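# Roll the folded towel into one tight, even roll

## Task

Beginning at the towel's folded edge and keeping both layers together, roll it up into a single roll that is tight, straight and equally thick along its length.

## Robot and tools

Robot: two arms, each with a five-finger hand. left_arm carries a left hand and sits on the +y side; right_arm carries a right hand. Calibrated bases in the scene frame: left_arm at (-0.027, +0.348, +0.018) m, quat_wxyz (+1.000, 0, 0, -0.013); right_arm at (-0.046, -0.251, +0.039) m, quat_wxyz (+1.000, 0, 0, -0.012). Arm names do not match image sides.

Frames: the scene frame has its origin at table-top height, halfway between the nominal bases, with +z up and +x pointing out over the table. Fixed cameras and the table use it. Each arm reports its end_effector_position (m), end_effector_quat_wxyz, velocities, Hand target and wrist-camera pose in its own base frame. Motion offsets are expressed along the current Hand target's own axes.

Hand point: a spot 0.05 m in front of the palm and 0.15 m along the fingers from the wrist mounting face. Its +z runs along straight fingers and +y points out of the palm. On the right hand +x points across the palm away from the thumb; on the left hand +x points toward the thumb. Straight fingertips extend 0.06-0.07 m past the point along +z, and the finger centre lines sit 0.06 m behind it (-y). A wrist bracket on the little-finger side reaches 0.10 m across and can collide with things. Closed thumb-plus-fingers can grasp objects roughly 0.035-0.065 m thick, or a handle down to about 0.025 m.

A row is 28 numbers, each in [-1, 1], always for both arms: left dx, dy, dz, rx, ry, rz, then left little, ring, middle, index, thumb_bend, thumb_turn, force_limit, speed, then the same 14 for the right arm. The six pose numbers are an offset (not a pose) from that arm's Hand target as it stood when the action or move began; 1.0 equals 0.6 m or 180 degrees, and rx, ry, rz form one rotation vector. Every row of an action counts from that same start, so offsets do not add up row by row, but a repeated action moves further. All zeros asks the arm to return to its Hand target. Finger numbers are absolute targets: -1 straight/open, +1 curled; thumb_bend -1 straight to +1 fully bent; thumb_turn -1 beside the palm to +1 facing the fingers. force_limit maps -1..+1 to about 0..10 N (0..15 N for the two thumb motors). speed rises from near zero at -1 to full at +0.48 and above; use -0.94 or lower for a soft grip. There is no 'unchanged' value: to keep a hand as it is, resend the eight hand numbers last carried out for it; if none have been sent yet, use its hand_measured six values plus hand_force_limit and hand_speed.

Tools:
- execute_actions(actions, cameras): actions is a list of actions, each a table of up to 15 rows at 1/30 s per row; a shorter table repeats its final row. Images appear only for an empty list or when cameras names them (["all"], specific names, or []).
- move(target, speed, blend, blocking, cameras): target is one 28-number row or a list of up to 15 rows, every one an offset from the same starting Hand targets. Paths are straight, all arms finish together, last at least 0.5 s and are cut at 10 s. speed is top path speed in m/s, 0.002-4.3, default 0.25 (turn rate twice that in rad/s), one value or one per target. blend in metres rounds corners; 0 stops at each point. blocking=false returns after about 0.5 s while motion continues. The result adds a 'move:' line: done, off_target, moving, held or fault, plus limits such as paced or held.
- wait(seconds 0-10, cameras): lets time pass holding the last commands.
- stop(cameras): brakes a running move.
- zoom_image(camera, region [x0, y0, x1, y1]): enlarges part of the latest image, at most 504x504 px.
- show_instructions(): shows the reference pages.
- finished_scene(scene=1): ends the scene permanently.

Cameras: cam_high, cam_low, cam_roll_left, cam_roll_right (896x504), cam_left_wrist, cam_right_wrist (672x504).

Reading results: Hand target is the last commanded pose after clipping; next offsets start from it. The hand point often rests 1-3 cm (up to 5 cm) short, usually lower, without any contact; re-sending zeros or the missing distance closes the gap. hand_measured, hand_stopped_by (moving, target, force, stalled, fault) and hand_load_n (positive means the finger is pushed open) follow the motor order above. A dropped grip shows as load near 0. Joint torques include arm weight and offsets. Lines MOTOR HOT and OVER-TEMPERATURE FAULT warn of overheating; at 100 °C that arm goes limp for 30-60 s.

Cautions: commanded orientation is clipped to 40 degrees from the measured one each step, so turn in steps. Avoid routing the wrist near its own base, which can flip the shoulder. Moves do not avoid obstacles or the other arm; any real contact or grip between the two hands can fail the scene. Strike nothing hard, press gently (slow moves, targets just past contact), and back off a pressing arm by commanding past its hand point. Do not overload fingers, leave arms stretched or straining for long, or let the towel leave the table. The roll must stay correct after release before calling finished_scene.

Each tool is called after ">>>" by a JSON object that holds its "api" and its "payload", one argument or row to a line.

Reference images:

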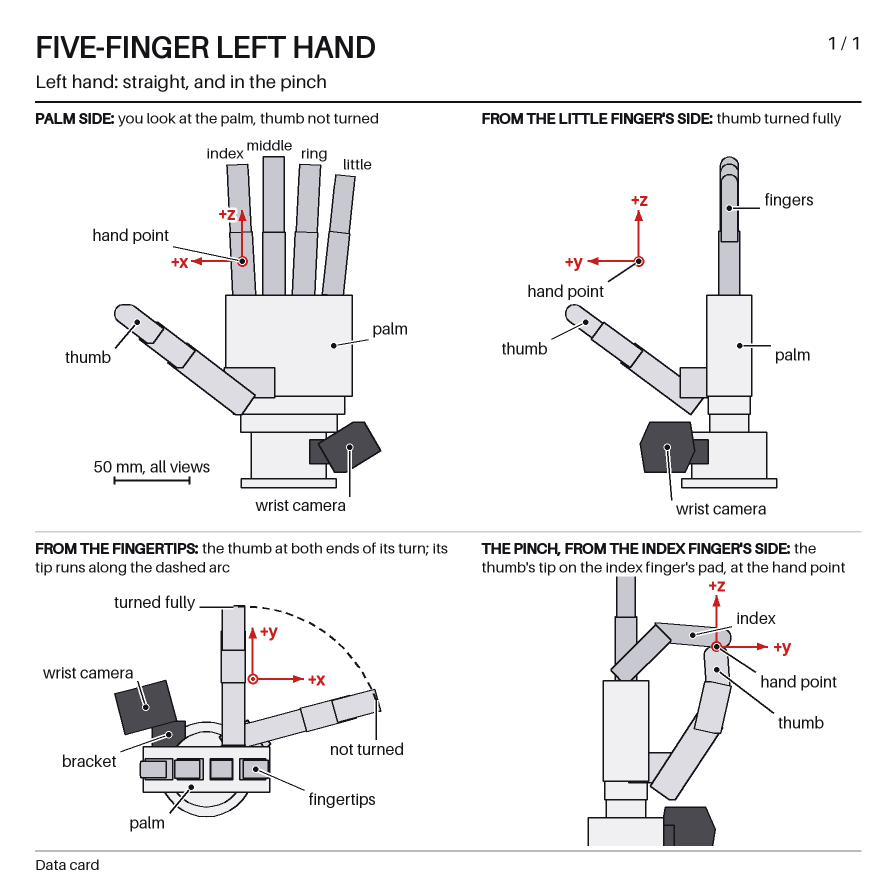

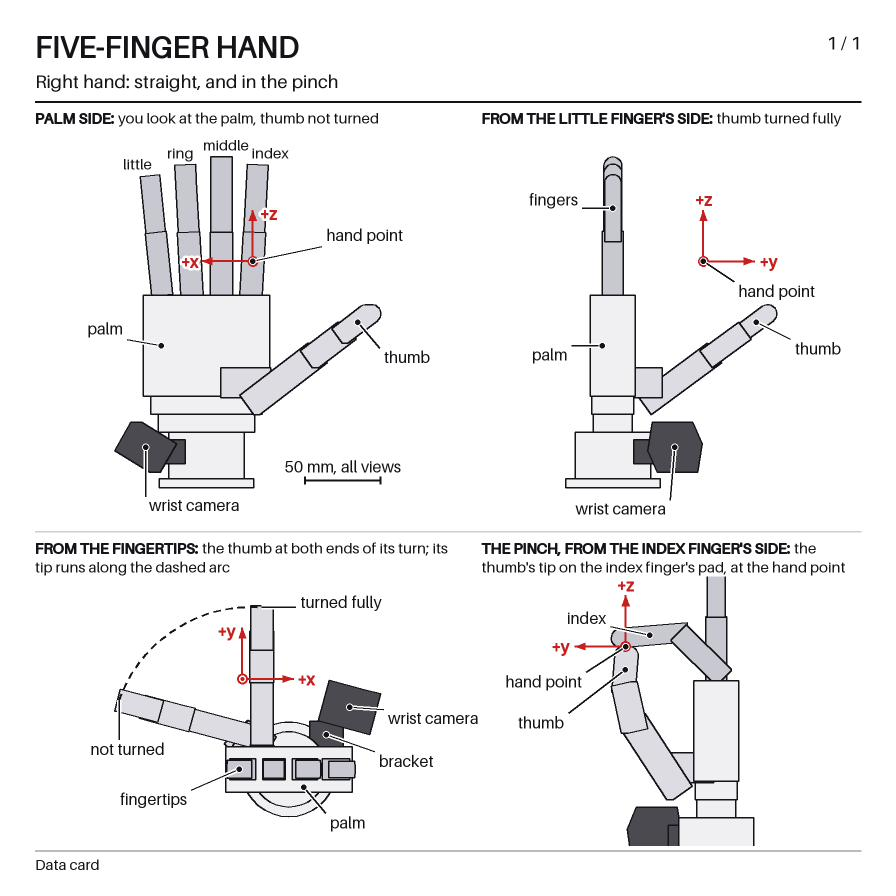

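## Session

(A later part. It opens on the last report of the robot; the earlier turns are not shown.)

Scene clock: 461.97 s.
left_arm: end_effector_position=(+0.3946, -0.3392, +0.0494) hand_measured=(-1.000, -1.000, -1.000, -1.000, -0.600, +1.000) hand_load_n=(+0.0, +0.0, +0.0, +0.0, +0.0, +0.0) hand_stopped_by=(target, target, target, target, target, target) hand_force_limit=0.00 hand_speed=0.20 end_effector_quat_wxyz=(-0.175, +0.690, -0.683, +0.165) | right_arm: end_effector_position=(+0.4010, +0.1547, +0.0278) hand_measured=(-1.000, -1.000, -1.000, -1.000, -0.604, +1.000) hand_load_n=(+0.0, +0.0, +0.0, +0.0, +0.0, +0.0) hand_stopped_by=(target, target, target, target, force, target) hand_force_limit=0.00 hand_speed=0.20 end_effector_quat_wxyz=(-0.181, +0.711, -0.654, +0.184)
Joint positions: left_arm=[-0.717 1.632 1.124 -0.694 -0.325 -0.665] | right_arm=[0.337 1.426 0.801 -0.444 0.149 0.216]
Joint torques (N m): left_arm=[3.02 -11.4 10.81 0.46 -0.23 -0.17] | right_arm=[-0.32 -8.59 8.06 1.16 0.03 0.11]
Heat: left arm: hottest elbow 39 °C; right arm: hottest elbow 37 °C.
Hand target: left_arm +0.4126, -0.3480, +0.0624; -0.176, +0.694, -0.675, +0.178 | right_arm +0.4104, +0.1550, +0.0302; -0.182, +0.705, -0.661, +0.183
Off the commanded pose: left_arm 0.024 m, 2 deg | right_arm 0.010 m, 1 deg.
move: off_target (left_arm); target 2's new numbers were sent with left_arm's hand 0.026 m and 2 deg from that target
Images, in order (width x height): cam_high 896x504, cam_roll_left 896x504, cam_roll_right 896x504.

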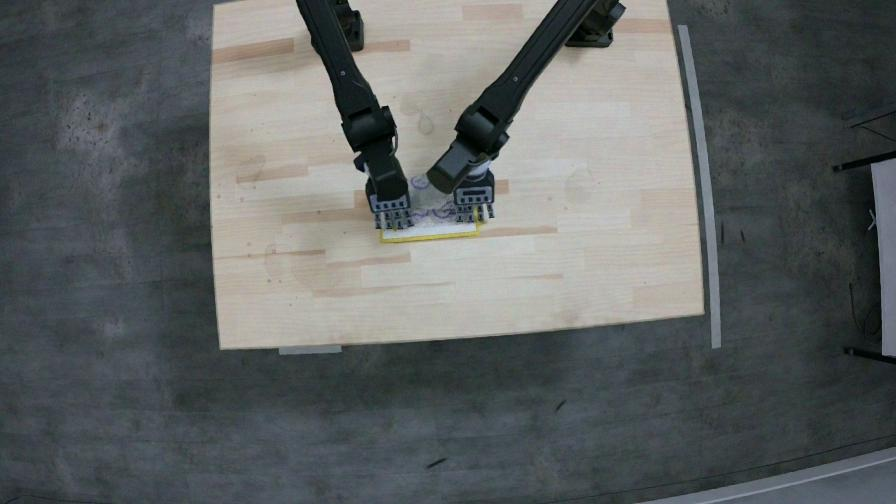

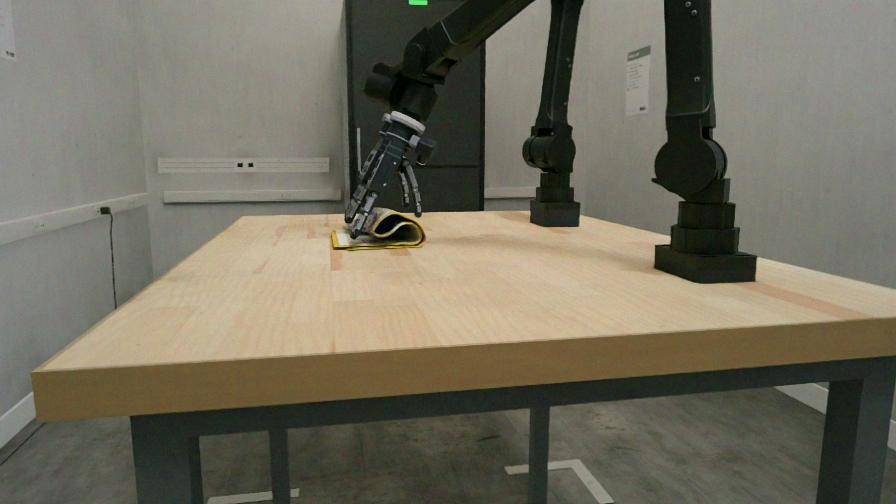

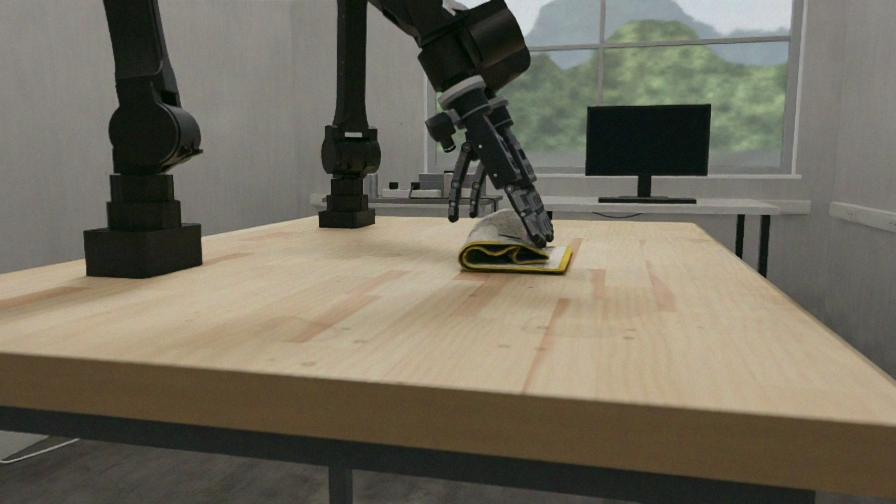

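>>> {"api": "move", "payload": {
  "target": [
    [0,0,0,0,0,0, -1, -1, -1, -1, -0.6, 1, 0, 0.2, 0,-0.0663,-0.1157,0,0,0, -1, -1, -1, -1, -1, 1, 0, 0.2],
    [0,0,0,0,0,0, -1, -1, -1, -1, -0.6, 1, 0, 0.2, 0.0317,-0.1225,-0.0663,-0.1667,0,0, -1, -1, -1, -1, -1, 1, 0, 0.2],
    [0,0,0,0,0,0, -1, -1, -1, -1, -0.6, 1, 0, 0.2, 0.0317,-0.062,0.0393,-0.1667,0,0, -1, -1, -1, -1, -1, 1, 0, 0.2]
  ],
  "speed": [0.2,0.2,0.12],
  "blend": [0.01,0.01,0],
  "cameras": ["cam_high","cam_roll_left","cam_roll_right","cam_right_wrist"]
}}

>>> {"api": "zoom_image", "payload": {
  "camera": "cam_roll_right",
  "region": [430, 140, 590, 280]
}}

>>> {"api": "zoom_image", "payload": {
  "camera": "cam_high",
  "region": [340, 130, 510, 270]
}}

Scene clock: 476.50 s.
left_arm: end_effector_position=(+0.3946, -0.3392, +0.0494) hand_measured=(-1.000, -1.000, -1.000, -1.000, -0.600, +1.000) hand_load_n=(+0.0, +0.0, +0.0, +0.0, +0.0, +0.0) hand_stopped_by=(target, target, target, target, target, target) hand_force_limit=0.00 hand_speed=0.20 end_effector_quat_wxyz=(-0.175, +0.690, -0.683, +0.165) | right_arm: end_effector_position=(+0.4579, +0.1435, +0.0427) hand_measured=(-1.000, -1.000, -1.000, -1.000, -1.000, +1.000) hand_load_n=(+0.0, +0.0, +0.0, -0.5, +0.0, +0.0) hand_stopped_by=(target, target, target, target, target, target) hand_force_limit=0.00 hand_speed=0.20 end_effector_quat_wxyz=(-0.001, +0.726, -0.688, +0.013)
Joint positions: left_arm=[-0.717 1.632 1.124 -0.694 -0.325 -0.665] | right_arm=[0.228 1.83 1.378 -1.103 0.02 0.174]
Joint torques (N m): left_arm=[2.96 -11.28 10.8 0.43 -0.23 -0.17] | right_arm=[-0.56 -14.86 5.7 0.92 -0.15 -0.17]
Heat: left arm: hottest elbow 43 °C; right arm: hottest elbow 38 °C.
Hand target: left_arm +0.4126, -0.3480, +0.0624; -0.176, +0.694, -0.675, +0.178 | right_arm +0.4553, +0.1387, +0.0285; +0.007, +0.728, -0.686, +0.005
Off the commanded pose: left_arm 0.024 m, 2 deg | right_arm 0.015 m, 1 deg.
move: off_target (left_arm, right_arm)
Images, in order (width x height): cam_high 896x504, cam_roll_left 896x504, cam_roll_right 896x504, cam_right_wrist 672x504.

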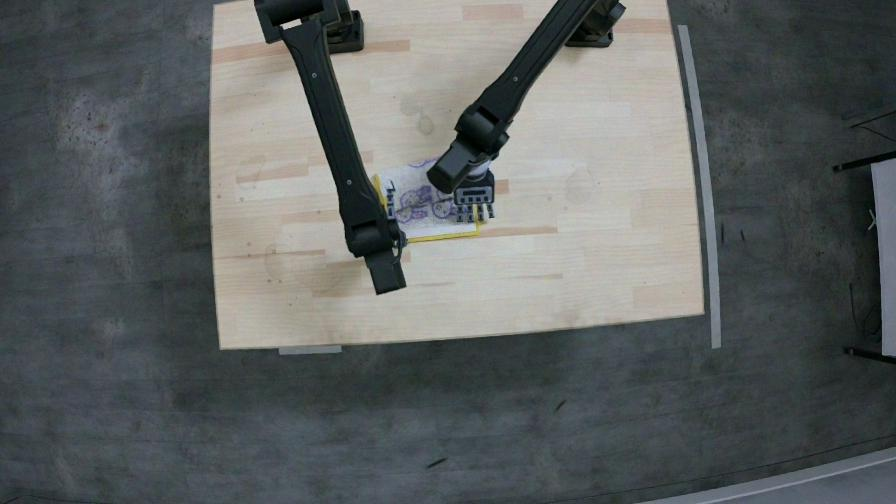

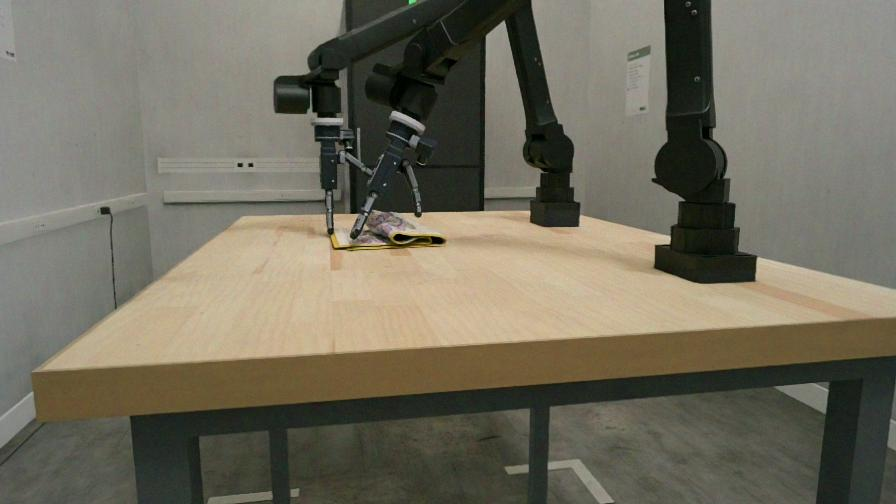

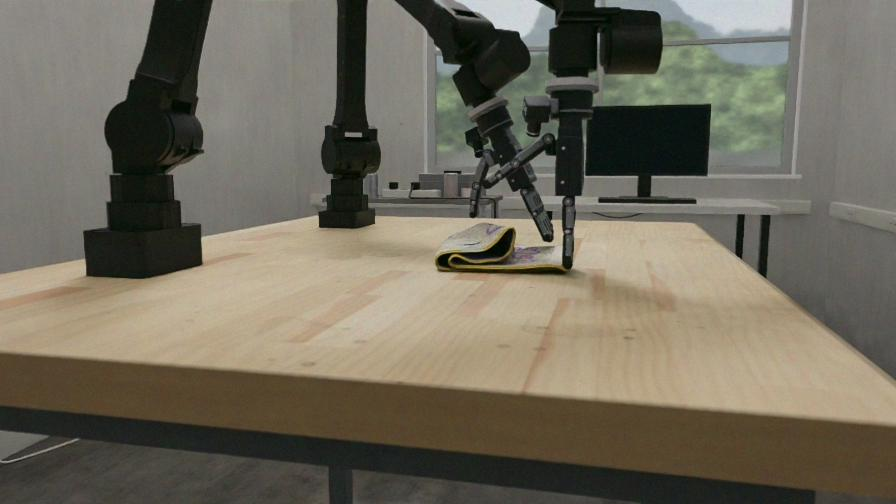

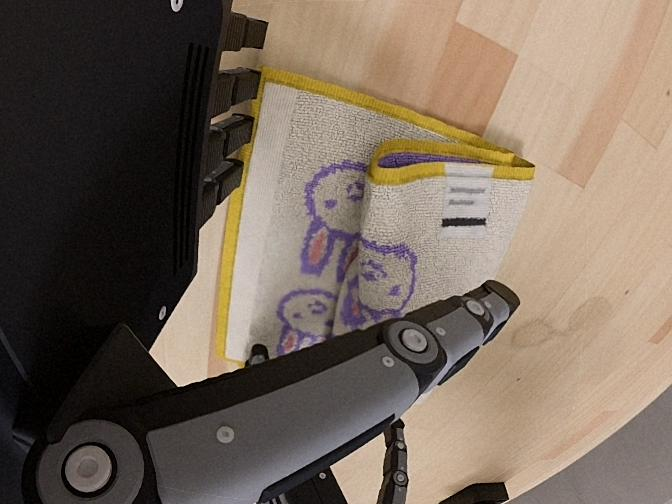

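Scaled by 3.150 from the camera's 896x504 image, which has a finer 1280x720 frame.

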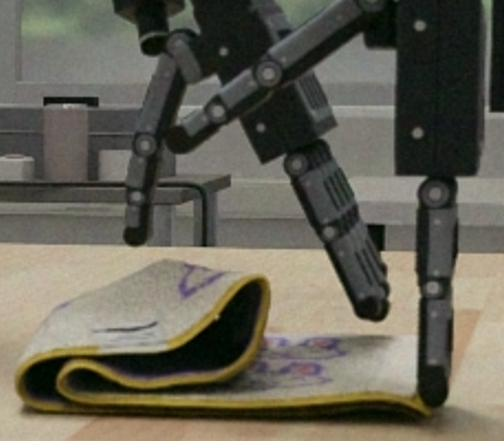

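Scaled by 2.965 from the camera's 896x504 image, which has a finer 1280x720 frame.

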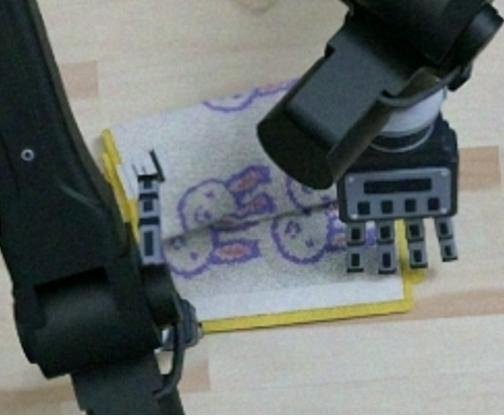

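>>> {"api": "zoom_image", "payload": {
  "camera": "cam_roll_left",
  "region": [320, 150, 460, 270]
}}

Scaled by 3.600 from the camera's 896x504 image, which has a finer 1280x720 frame.

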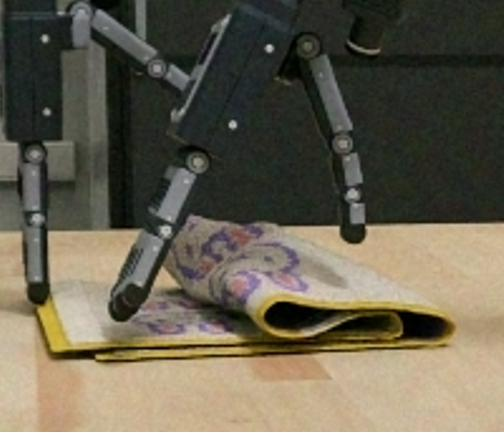

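>>> {"api": "move", "payload": {
  "target": [
    [0,-0.0124,-0.1263,0,0,0, -1, -1, -1, -1, -1, 1, 0, 0.2, 0,0,0,0,0,0, -1, -1, -1, -1, -1, 1, 0, 0.2],
    [0.0188,0.0245,-0.1459,0.2167,0,0, -1, -1, -1, -1, -1, 1, 0, 0.2, 0,0,0,0,0,0, -1, -1, -1, -1, -1, 1, 0, 0.2]
  ],
  "speed": 0.25,
  "blend": [0.02,0],
  "cameras": ["cam_high","cam_roll_left","cam_roll_right","cam_left_wrist"]
}}

>>> {"api": "zoom_image", "payload": {
  "camera": "cam_roll_left",
  "region": [320, 130, 480, 270]
}}

>>> {"api": "zoom_image", "payload": {
  "camera": "cam_high",
  "region": [340, 130, 510, 270]
}}

Scene clock: 494.70 s.
left_arm: end_effector_position=(+0.3600, -0.3571, +0.1252) hand_measured=(-1.000, -1.000, -1.000, -1.000, -1.000, +1.000) hand_load_n=(+0.0, +0.0, +0.0, +0.0, +0.0, +0.0) hand_stopped_by=(target, target, target, target, target, target) hand_force_limit=0.00 hand_speed=0.20 end_effector_quat_wxyz=(-0.399, +0.599, -0.580, +0.382) | right_arm: end_effector_position=(+0.4579, +0.1435, +0.0427) hand_measured=(-1.000, -1.000, -1.000, -1.000, -1.000, +1.000) hand_load_n=(-0.5, +0.0, +0.0, +0.0, +0.0, +0.0) hand_stopped_by=(target, target, target, target, target, target) hand_force_limit=0.00 hand_speed=0.20 end_effector_quat_wxyz=(-0.001, +0.726, -0.688, +0.013)
Joint positions: left_arm=[-1.02 1.375 0.792 -0.127 -0.932 -0.599] | right_arm=[0.228 1.83 1.378 -1.103 0.02 0.174]
Joint torques (N m): left_arm=[1.49 -9.88 7.01 2.03 -0.72 -0.09] | right_arm=[-0.32 -14.62 5.53 1.03 -0.12 -0.17]
Heat: left arm: hottest elbow 45 °C; right arm: hottest elbow 38 °C.
Hand target: left_arm +0.3576, -0.3601, +0.1318; -0.398, +0.595, -0.578, +0.393 | right_arm +0.4553, +0.1387, +0.0285; +0.007, +0.728, -0.686, +0.005
Off the commanded pose: left_arm 0.008 m, 1 deg | right_arm 0.015 m, 1 deg.
move: off_target (right_arm)
Images, in order (width x height): cam_high 896x504, cam_roll_left 896x504, cam_roll_right 896x504, cam_left_wrist 672x504.

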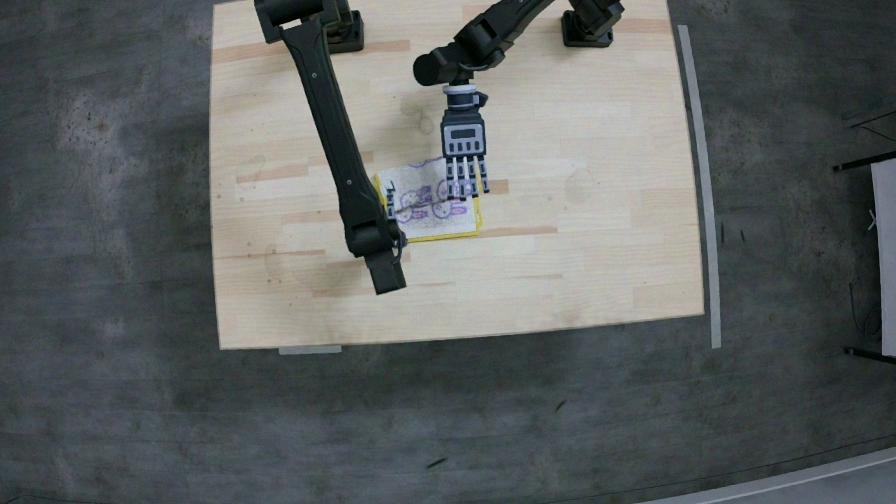

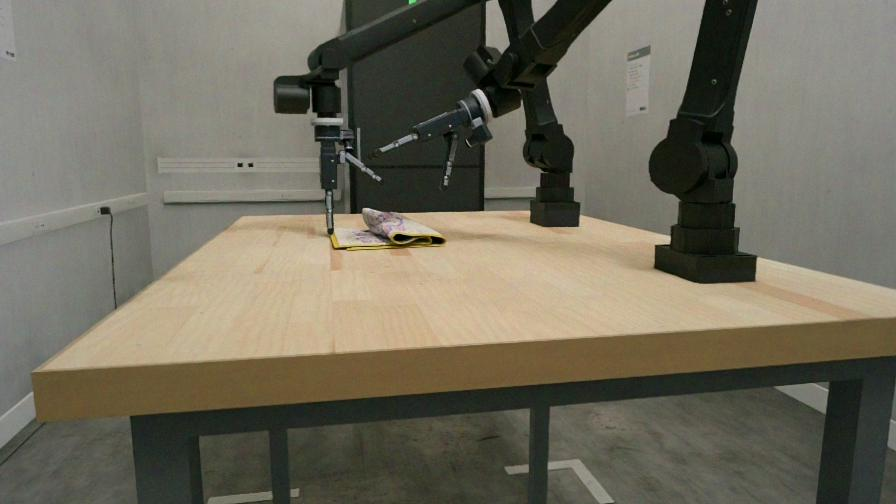

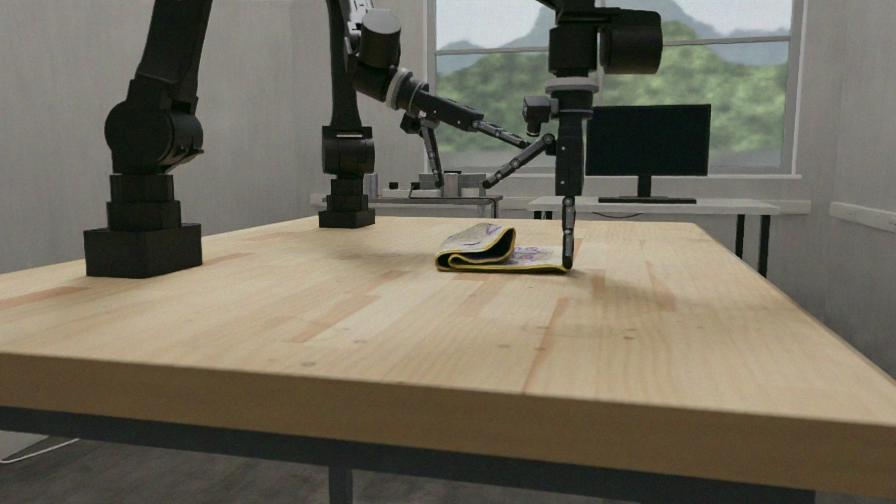

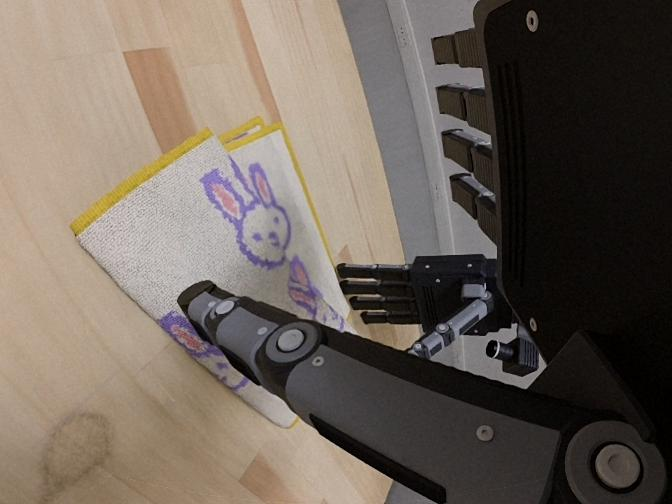

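Scaled by 3.150 from the camera's 896x504 image, which has a finer 1280x720 frame.

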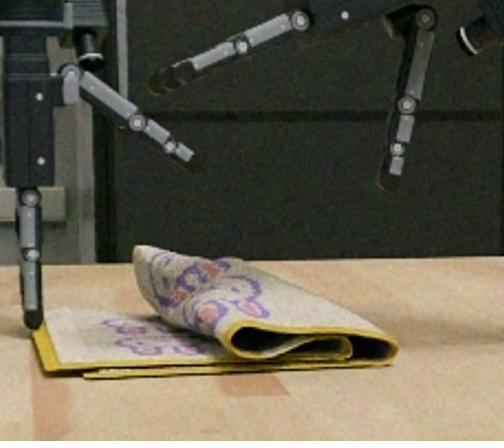

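Scaled by 2.965 from the camera's 896x504 image, which has a finer 1280x720 frame.

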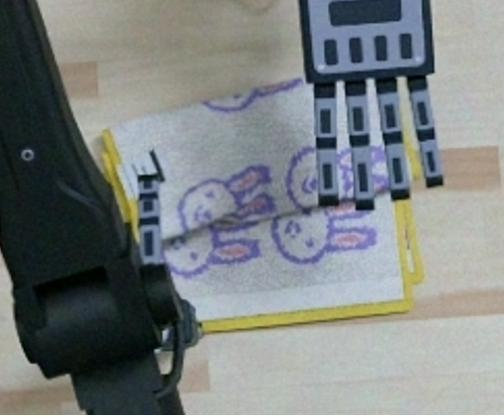

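>>> {"api": "move", "payload": {
  "target": [
    [0,0.1555,0.06,0,0,0, -1, -1, -1, -1, -1, 1, 0, 0.2, 0,0,0,0,0,0, -1, -1, -1, -1, -1, 1, 0, 0.2],
    [0,0.1555,0.06,0,0,0, -0.2, -0.2, -0.2, -0.2, -0.9, 1, 0, -0.4, 0,0,0,0,0,0, -1, -1, -1, -1, -1, 1, 0, 0.2],
    [0,0.1555,0.06,0,0,0, 0.3, 0.3, 0.3, 0.3, -0.5, 1, 0, -0.6, 0,0,0,0,0,0, -1, -1, -1, -1, -1, 1, 0, 0.2]
  ],
  "speed": 0.12,
  "cameras": ["cam_roll_left","cam_roll_right","cam_left_wrist"]
}}

>>> {"api": "zoom_image", "payload": {
  "camera": "cam_roll_left",
  "region": [330, 150, 470, 270]
}}

>>> {"api": "zoom_image", "payload": {
  "camera": "cam_roll_right",
  "region": [430, 140, 590, 280]
}}

Scene clock: 502.97 s.
left_arm: end_effector_position=(+0.3596, -0.3575, +0.0374) hand_measured=(+0.300, +0.300, +0.300, +0.300, -0.502, +1.000) hand_load_n=(+0.0, +0.0, +3.0, +0.0, +3.5, +0.0) hand_stopped_by=(target, target, target, target, target, target) hand_force_limit=0.00 hand_speed=-0.60 end_effector_quat_wxyz=(-0.398, +0.600, -0.573, +0.392) | right_arm: end_effector_position=(+0.4579, +0.1435, +0.0427) hand_measured=(-1.000, -1.000, -1.000, -1.000, -1.000, +1.000) hand_load_n=(+0.0, +0.0, +0.0, +0.0, -0.5, +0.5) hand_stopped_by=(target, target, target, target, target, target) hand_force_limit=0.00 hand_speed=0.20 end_effector_quat_wxyz=(-0.001, +0.726, -0.688, +0.013)
Joint positions: left_arm=[-1.022 1.568 0.68 0.201 -0.935 -0.599] | right_arm=[0.228 1.83 1.378 -1.103 0.02 0.174]
Joint torques (N m): left_arm=[1.26 -8.59 5.49 2.04 -0.68 -0.12] | right_arm=[-0.15 -14.33 5.61 1.03 -0.14 -0.13]
Heat: left arm: hottest elbow 44 °C; right arm: hottest elbow 37 °C.
Hand target: left_arm +0.3560, -0.3610, +0.0320; -0.397, +0.595, -0.577, +0.393 | right_arm +0.4553, +0.1387, +0.0285; +0.007, +0.728, -0.686, +0.005
Off the commanded pose: left_arm 0.008 m, 1 deg | right_arm 0.015 m, 1 deg.
move: off_target (right_arm)
Images, in order (width x height): cam_roll_left 896x504, cam_roll_right 896x504, cam_left_wrist 672x504.

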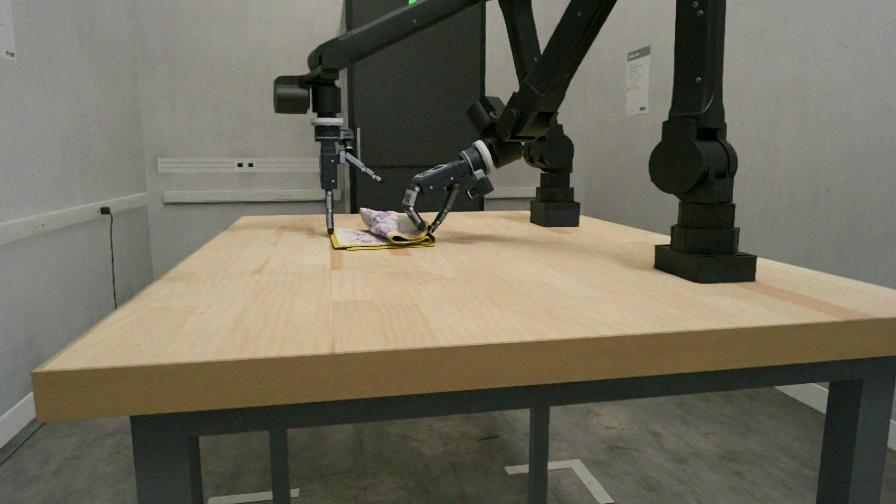

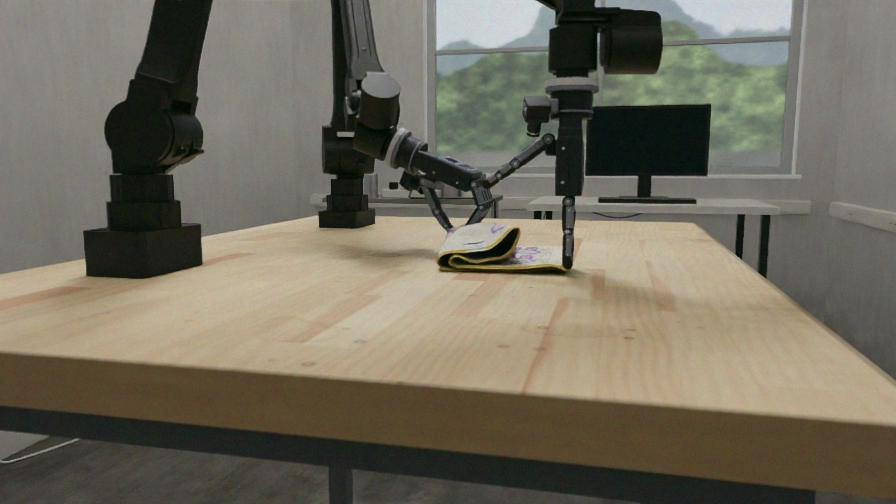

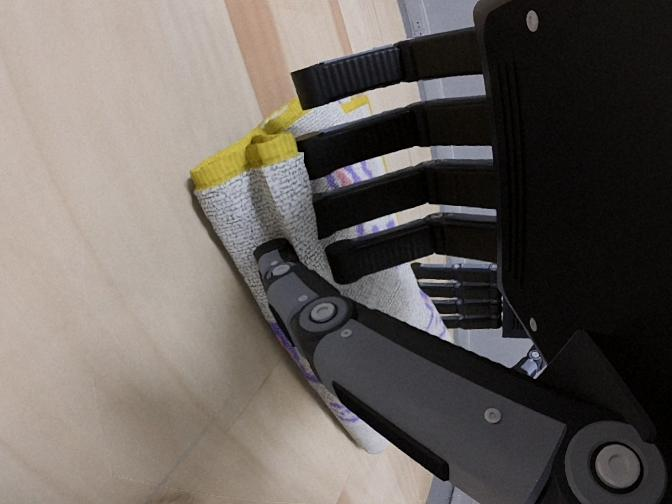

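Scaled by 3.600 from the camera's 896x504 image, which has a finer 1280x720 frame.

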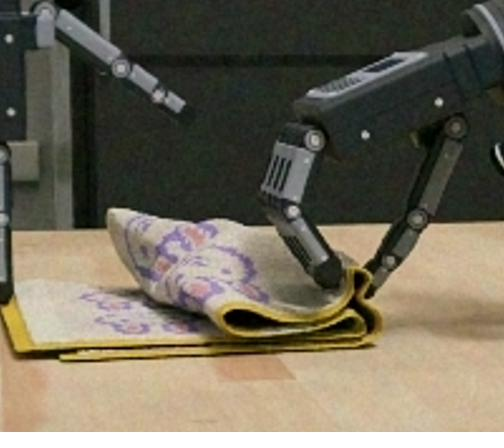

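Scaled by 3.150 from the camera's 896x504 image, which has a finer 1280x720 frame.

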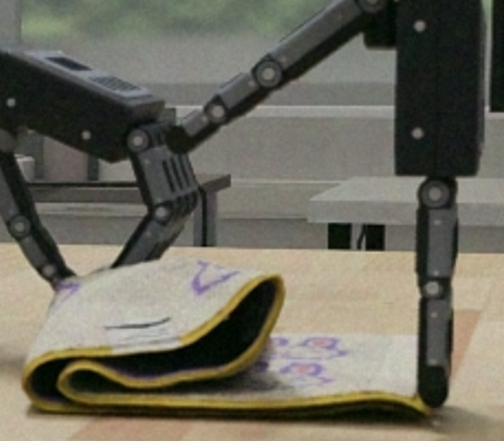

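>>> {"api": "move", "payload": {
  "target": [
    [0,0,0,0,0,0, -1, -1, -1, -1, -1, 1, 0, 0.2, 0,0,0,0,0,0, -1, -1, -1, -1, -1, 1, 0, 0.2],
    [0,-0.0775,-0.0305,0,0,0, -1, -1, -1, -1, -1, 1, 0, 0.2, 0,0,0,0,0,0, -1, -1, -1, -1, -1, 1, 0, 0.2],
    [0,-0.0881,-0.0035,-0.103,0,0, -0.6, -0.6, -0.6, -0.6, -1, 1, 0, 0.2, 0,0,0,0,0,0, -1, -1, -1, -1, -1, 1, 0, 0.2],
    [0,0.0173,0.038,-0.103,0,0, -0.6, -0.6, -0.6, -0.6, -1, 1, 0, 0.2, 0,0,0,0,0,0, -1, -1, -1, -1, -1, 1, 0, 0.2]
  ],
  "speed": 0.15,
  "blend": [0,0.01,0,0],
  "cameras": ["cam_roll_left","cam_roll_right","cam_left_wrist","cam_high"]
}}

>>> {"api": "zoom_image", "payload": {
  "camera": "cam_roll_left",
  "region": [330, 150, 470, 270]
}}

>>> {"api": "zoom_image", "payload": {
  "camera": "cam_high",
  "region": [340, 130, 510, 270]
}}

Scene clock: 514.50 s.
left_arm: end_effector_position=(+0.3722, -0.3636, +0.0263) hand_measured=(-0.600, -0.600, -0.600, -0.600, -1.000, +1.000) hand_load_n=(+0.0, +0.0, +0.0, +0.0, +0.0, +0.0) hand_stopped_by=(target, target, target, target, target, target) hand_force_limit=0.00 hand_speed=0.20 end_effector_quat_wxyz=(-0.298, +0.648, -0.633, +0.301) | right_arm: end_effector_position=(+0.4579, +0.1436, +0.0427) hand_measured=(-1.000, -1.000, -1.000, -1.000, -1.000, +1.000) hand_load_n=(+0.0, +0.0, +0.0, +0.0, +0.0, +0.0) hand_stopped_by=(target, target, target, target, target, target) hand_force_limit=0.00 hand_speed=0.20 end_effector_quat_wxyz=(-0.001, +0.726, -0.688, +0.013)
Joint positions: left_arm=[-0.903 1.577 0.856 -0.217 -0.65 -0.707] | right_arm=[0.228 1.83 1.378 -1.103 0.02 0.174]
Joint torques (N m): left_arm=[2.55 -9.11 6.09 1.87 -0.3 -0.19] | right_arm=[-0.91 -14.74 5.65 0.87 -0.13 -0.13]
Heat: left arm: hottest elbow 42 °C; right arm: hottest elbow 37 °C.
Hand target: left_arm +0.3732, -0.3607, +0.0138; -0.296, +0.652, -0.633, +0.295 | right_arm +0.4553, +0.1388, +0.0285; +0.007, +0.728, -0.685, +0.005
Off the commanded pose: left_arm 0.013 m, 1 deg | right_arm 0.015 m, 1 deg.
move: off_target (left_arm, right_arm); target 3's new numbers were sent with left_arm's hand 0.024 m and 2 deg from that target
Images, in order (width x height): cam_high 896x504, cam_roll_left 896x504, cam_roll_right 896x504, cam_left_wrist 672x504.

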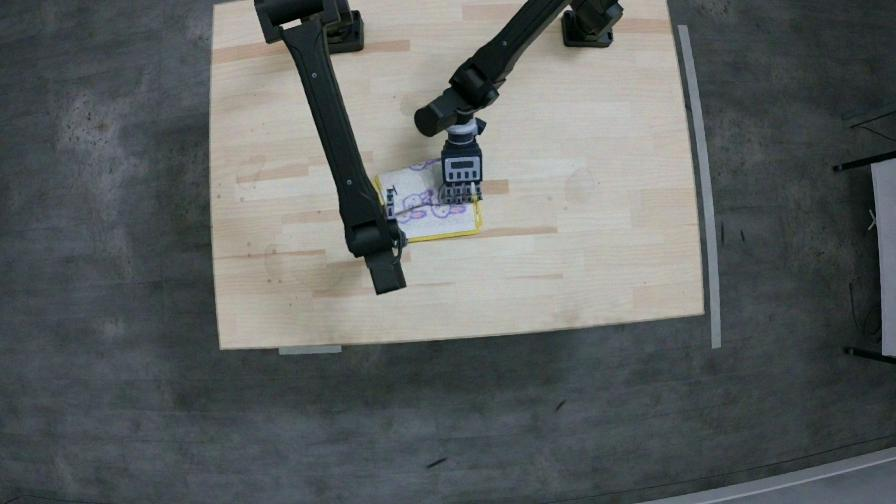

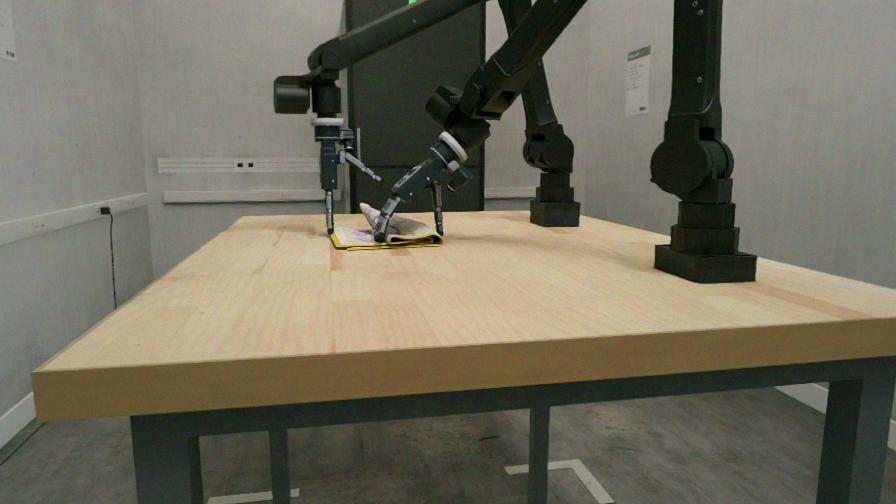

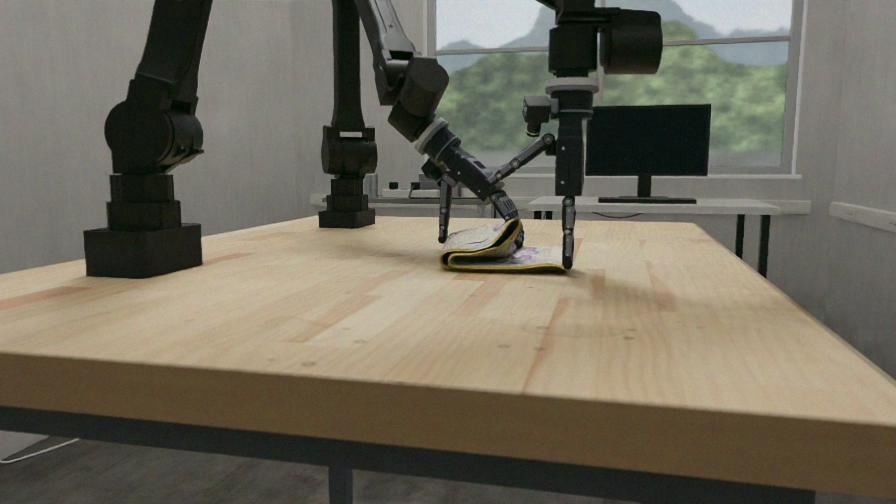

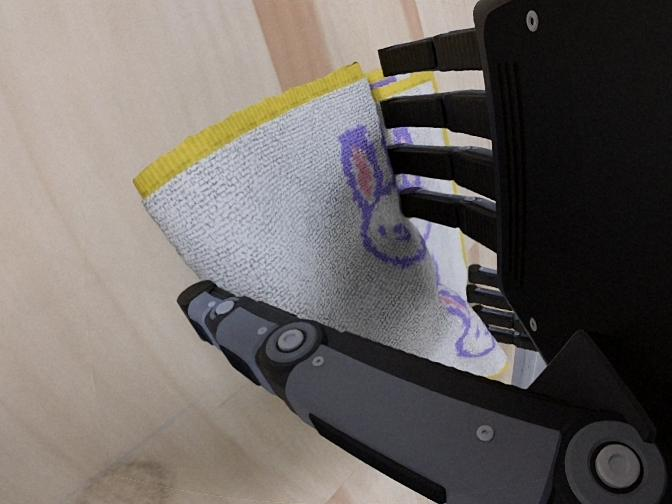

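Scaled by 3.600 from the camera's 896x504 image, which has a finer 1280x720 frame.

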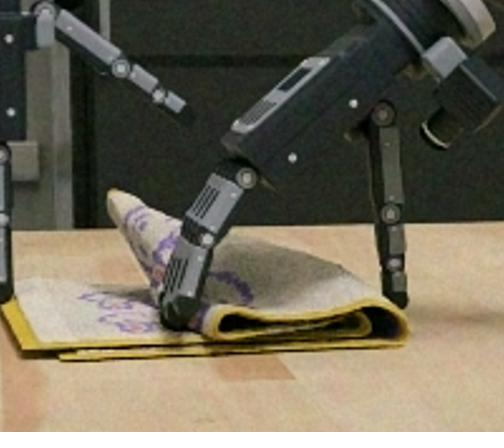

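Scaled by 2.965 from the camera's 896x504 image, which has a finer 1280x720 frame.

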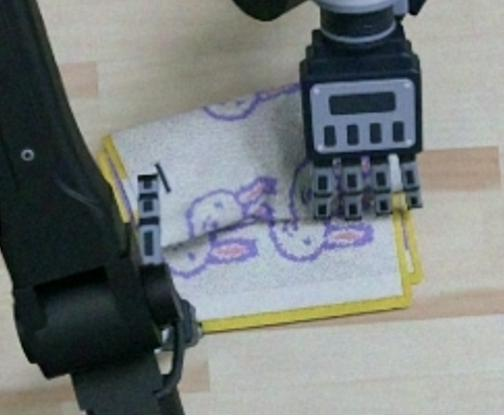

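>>> {"api": "move", "payload": {
  "target": [
    [0,0,0,0,0,0, -0.1, -0.1, -0.1, -0.1, -0.85, 1, 0, -0.5, 0,0,0,0,0,0, -1, -1, -1, -1, -1, 1, 0, 0.2]
  ],
  "speed": 0.15,
  "cameras": ["cam_roll_left","cam_roll_right"]
}}

>>> {"api": "zoom_image", "payload": {
  "camera": "cam_roll_left",
  "region": [330, 150, 470, 270]
}}

Scene clock: 516.70 s.
left_arm: end_effector_position=(+0.3754, -0.3659, +0.0290) hand_measured=(-0.100, -0.100, -0.100, -0.100, -0.850, +1.000) hand_load_n=(+0.0, +0.0, +1.0, +0.5, +1.0, +0.0) hand_stopped_by=(target, target, target, target, target, target) hand_force_limit=0.00 hand_speed=-0.50 end_effector_quat_wxyz=(-0.299, +0.649, -0.628, +0.309) | right_arm: end_effector_position=(+0.4579, +0.1437, +0.0427) hand_measured=(-1.000, -1.000, -1.000, -1.000, -1.000, +1.000) hand_load_n=(+0.0, +0.0, +0.0, +0.0, +0.0, +0.0) hand_stopped_by=(target, target, target, target, target, target) hand_force_limit=0.00 hand_speed=0.20 end_effector_quat_wxyz=(-0.001, +0.726, -0.688, +0.012)
Joint positions: left_arm=[-0.903 1.577 0.856 -0.199 -0.655 -0.709] | right_arm=[0.228 1.83 1.378 -1.103 0.019 0.174]
Joint torques (N m): left_arm=[2.67 -9.05 6.09 1.13 -0.08 -0.19] | right_arm=[-0.62 -14.51 5.7 0.99 -0.11 -0.15]
Heat: left arm: hottest elbow 42 °C; right arm: hottest elbow 37 °C.
Hand target: left_arm +0.3733, -0.3607, +0.0139; -0.296, +0.652, -0.633, +0.295 | right_arm +0.4553, +0.1387, +0.0285; +0.007, +0.728, -0.685, +0.005
Off the commanded pose: left_arm 0.016 m, 2 deg | right_arm 0.015 m, 1 deg.
move: off_target (left_arm, right_arm)
Images, in order (width x height): cam_roll_left 896x504, cam_roll_right 896x504.

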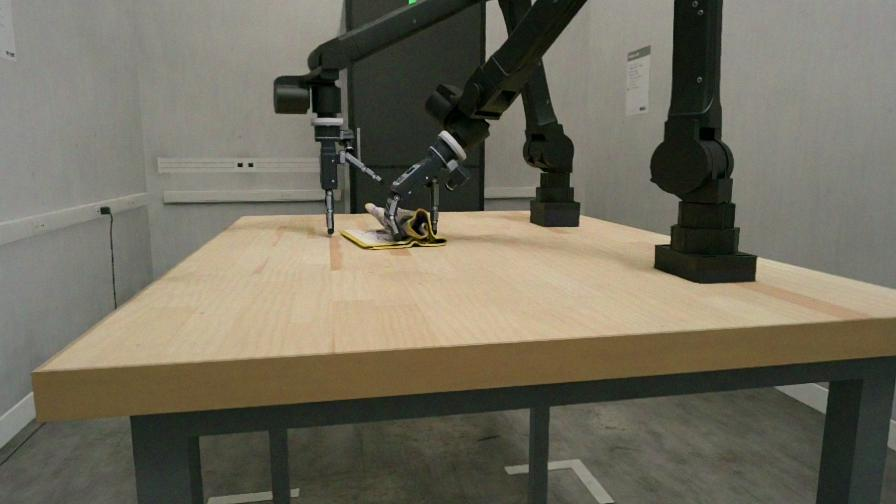

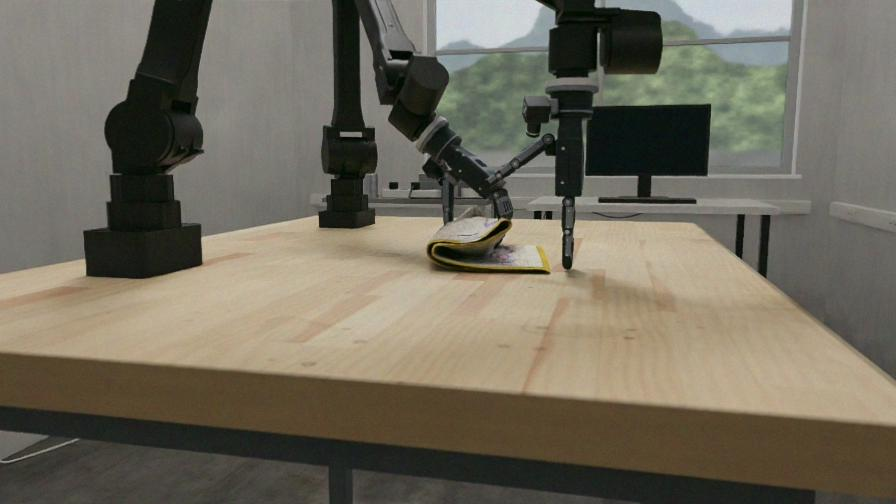

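Scaled by 3.600 from the camera's 896x504 image, which has a finer 1280x720 frame.

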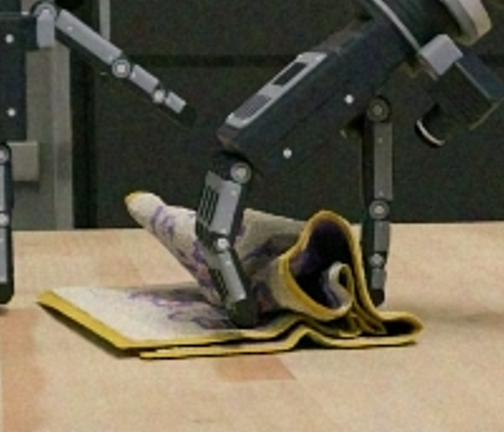

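>>> {"api": "move", "payload": {
  "target": [
    [0,0,0,0,0,0, 0.25, 0.25, 0.25, 0.25, -0.5, 1, 0, -0.6, 0,0,-0.05,0,0,0, -1, -1, -1, -1, -1, 1, 0, 0.2],
    [0,0,0,0,0,0, 0.25, 0.25, 0.25, 0.25, -0.5, 1, 0, -0.6, 0,0.0783,-0.05,0,0,0, -1, -1, -1, -1, -1, 1, 0, 0.2],
    [0,0,0,0,0,0, 0.25, 0.25, 0.25, 0.25, -0.5, 1, 0, -0.6, 0,0.0783,0.008,0,0,0, -1, -1, -1, -1, -1, 1, 0, 0.2]
  ],
  "speed": 0.15,
  "cameras": ["cam_roll_left","cam_roll_right"]
}}

>>> {"api": "zoom_image", "payload": {
  "camera": "cam_roll_left",
  "region": [330, 150, 470, 270]
}}

>>> {"api": "zoom_image", "payload": {
  "camera": "cam_roll_right",
  "region": [410, 150, 570, 280]
}}

Scene clock: 525.20 s.
left_arm: end_effector_position=(+0.3746, -0.3668, +0.0285) hand_measured=(+0.250, +0.250, +0.246, +0.250, -0.706, +1.000) hand_load_n=(+0.0, +0.0, +5.0, +1.5, +10.0, -0.5) hand_stopped_by=(target, target, force, target, force, target) hand_force_limit=0.00 hand_speed=-0.60 end_effector_quat_wxyz=(-0.296, +0.649, -0.629, +0.309) | right_arm: end_effector_position=(+0.4136, +0.1335, +0.0439) hand_measured=(-1.000, -1.000, -1.000, -1.000, -1.000, +1.000) hand_load_n=(+0.0, +0.0, -2.0, +0.0, +0.0, +0.0) hand_stopped_by=(target, target, target, target, target, target) hand_force_limit=0.00 hand_speed=0.20 end_effector_quat_wxyz=(-0.004, +0.726, -0.688, +0.014)
Joint positions: left_arm=[-0.903 1.578 0.856 -0.199 -0.649 -0.709] | right_arm=[0.228 1.719 1.225 -1.055 0.019 0.174]
Joint torques (N m): left_arm=[2.73 -9.11 6.12 1.17 -0.35 -0.18] | right_arm=[1.08 -11.93 5.04 1.29 -0.11 -0.01]
Heat: left arm: hottest elbow 41 °C; right arm: hottest elbow 37 °C.
Hand target: left_arm +0.3733, -0.3607, +0.0139; -0.296, +0.652, -0.633, +0.295 | right_arm +0.4086, +0.1357, +0.0239; +0.007, +0.728, -0.686, +0.006
Off the commanded pose: left_arm 0.016 m, 2 deg | right_arm 0.021 m, 2 deg.
move: off_target (left_arm, right_arm)
Images, in order (width x height): cam_roll_left 896x504, cam_roll_right 896x504.

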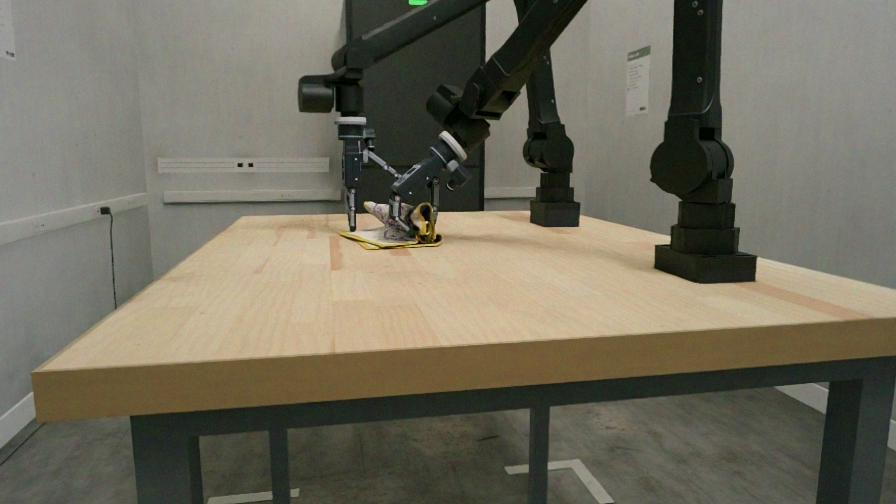

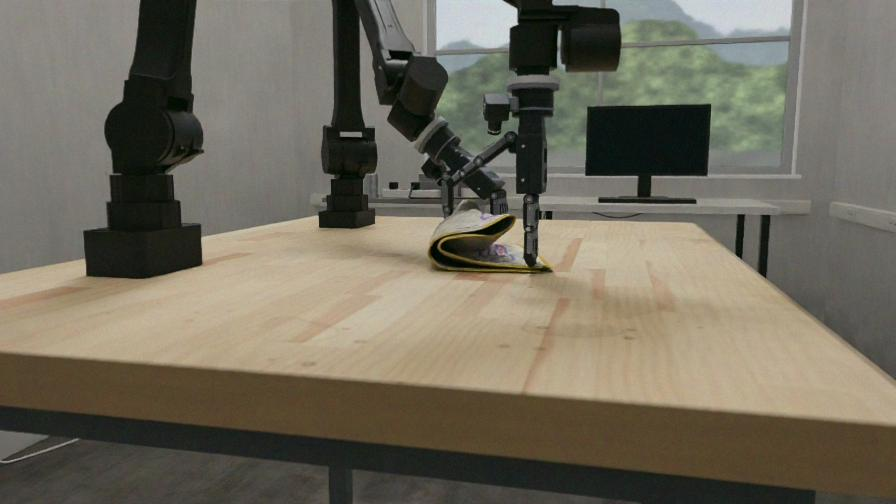

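Scaled by 3.600 from the camera's 896x504 image, which has a finer 1280x720 frame.

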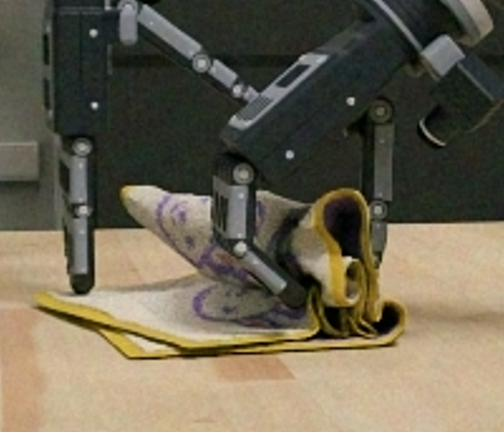

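Scaled by 3.150 from the camera's 896x504 image, which has a finer 1280x720 frame.

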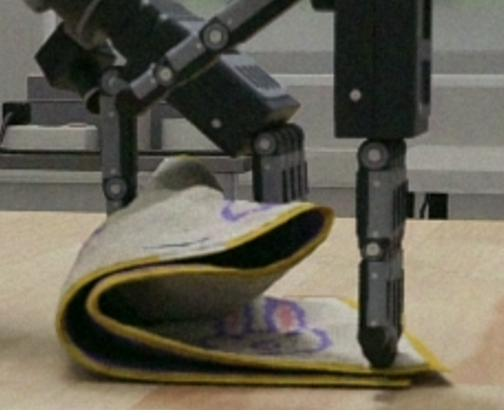

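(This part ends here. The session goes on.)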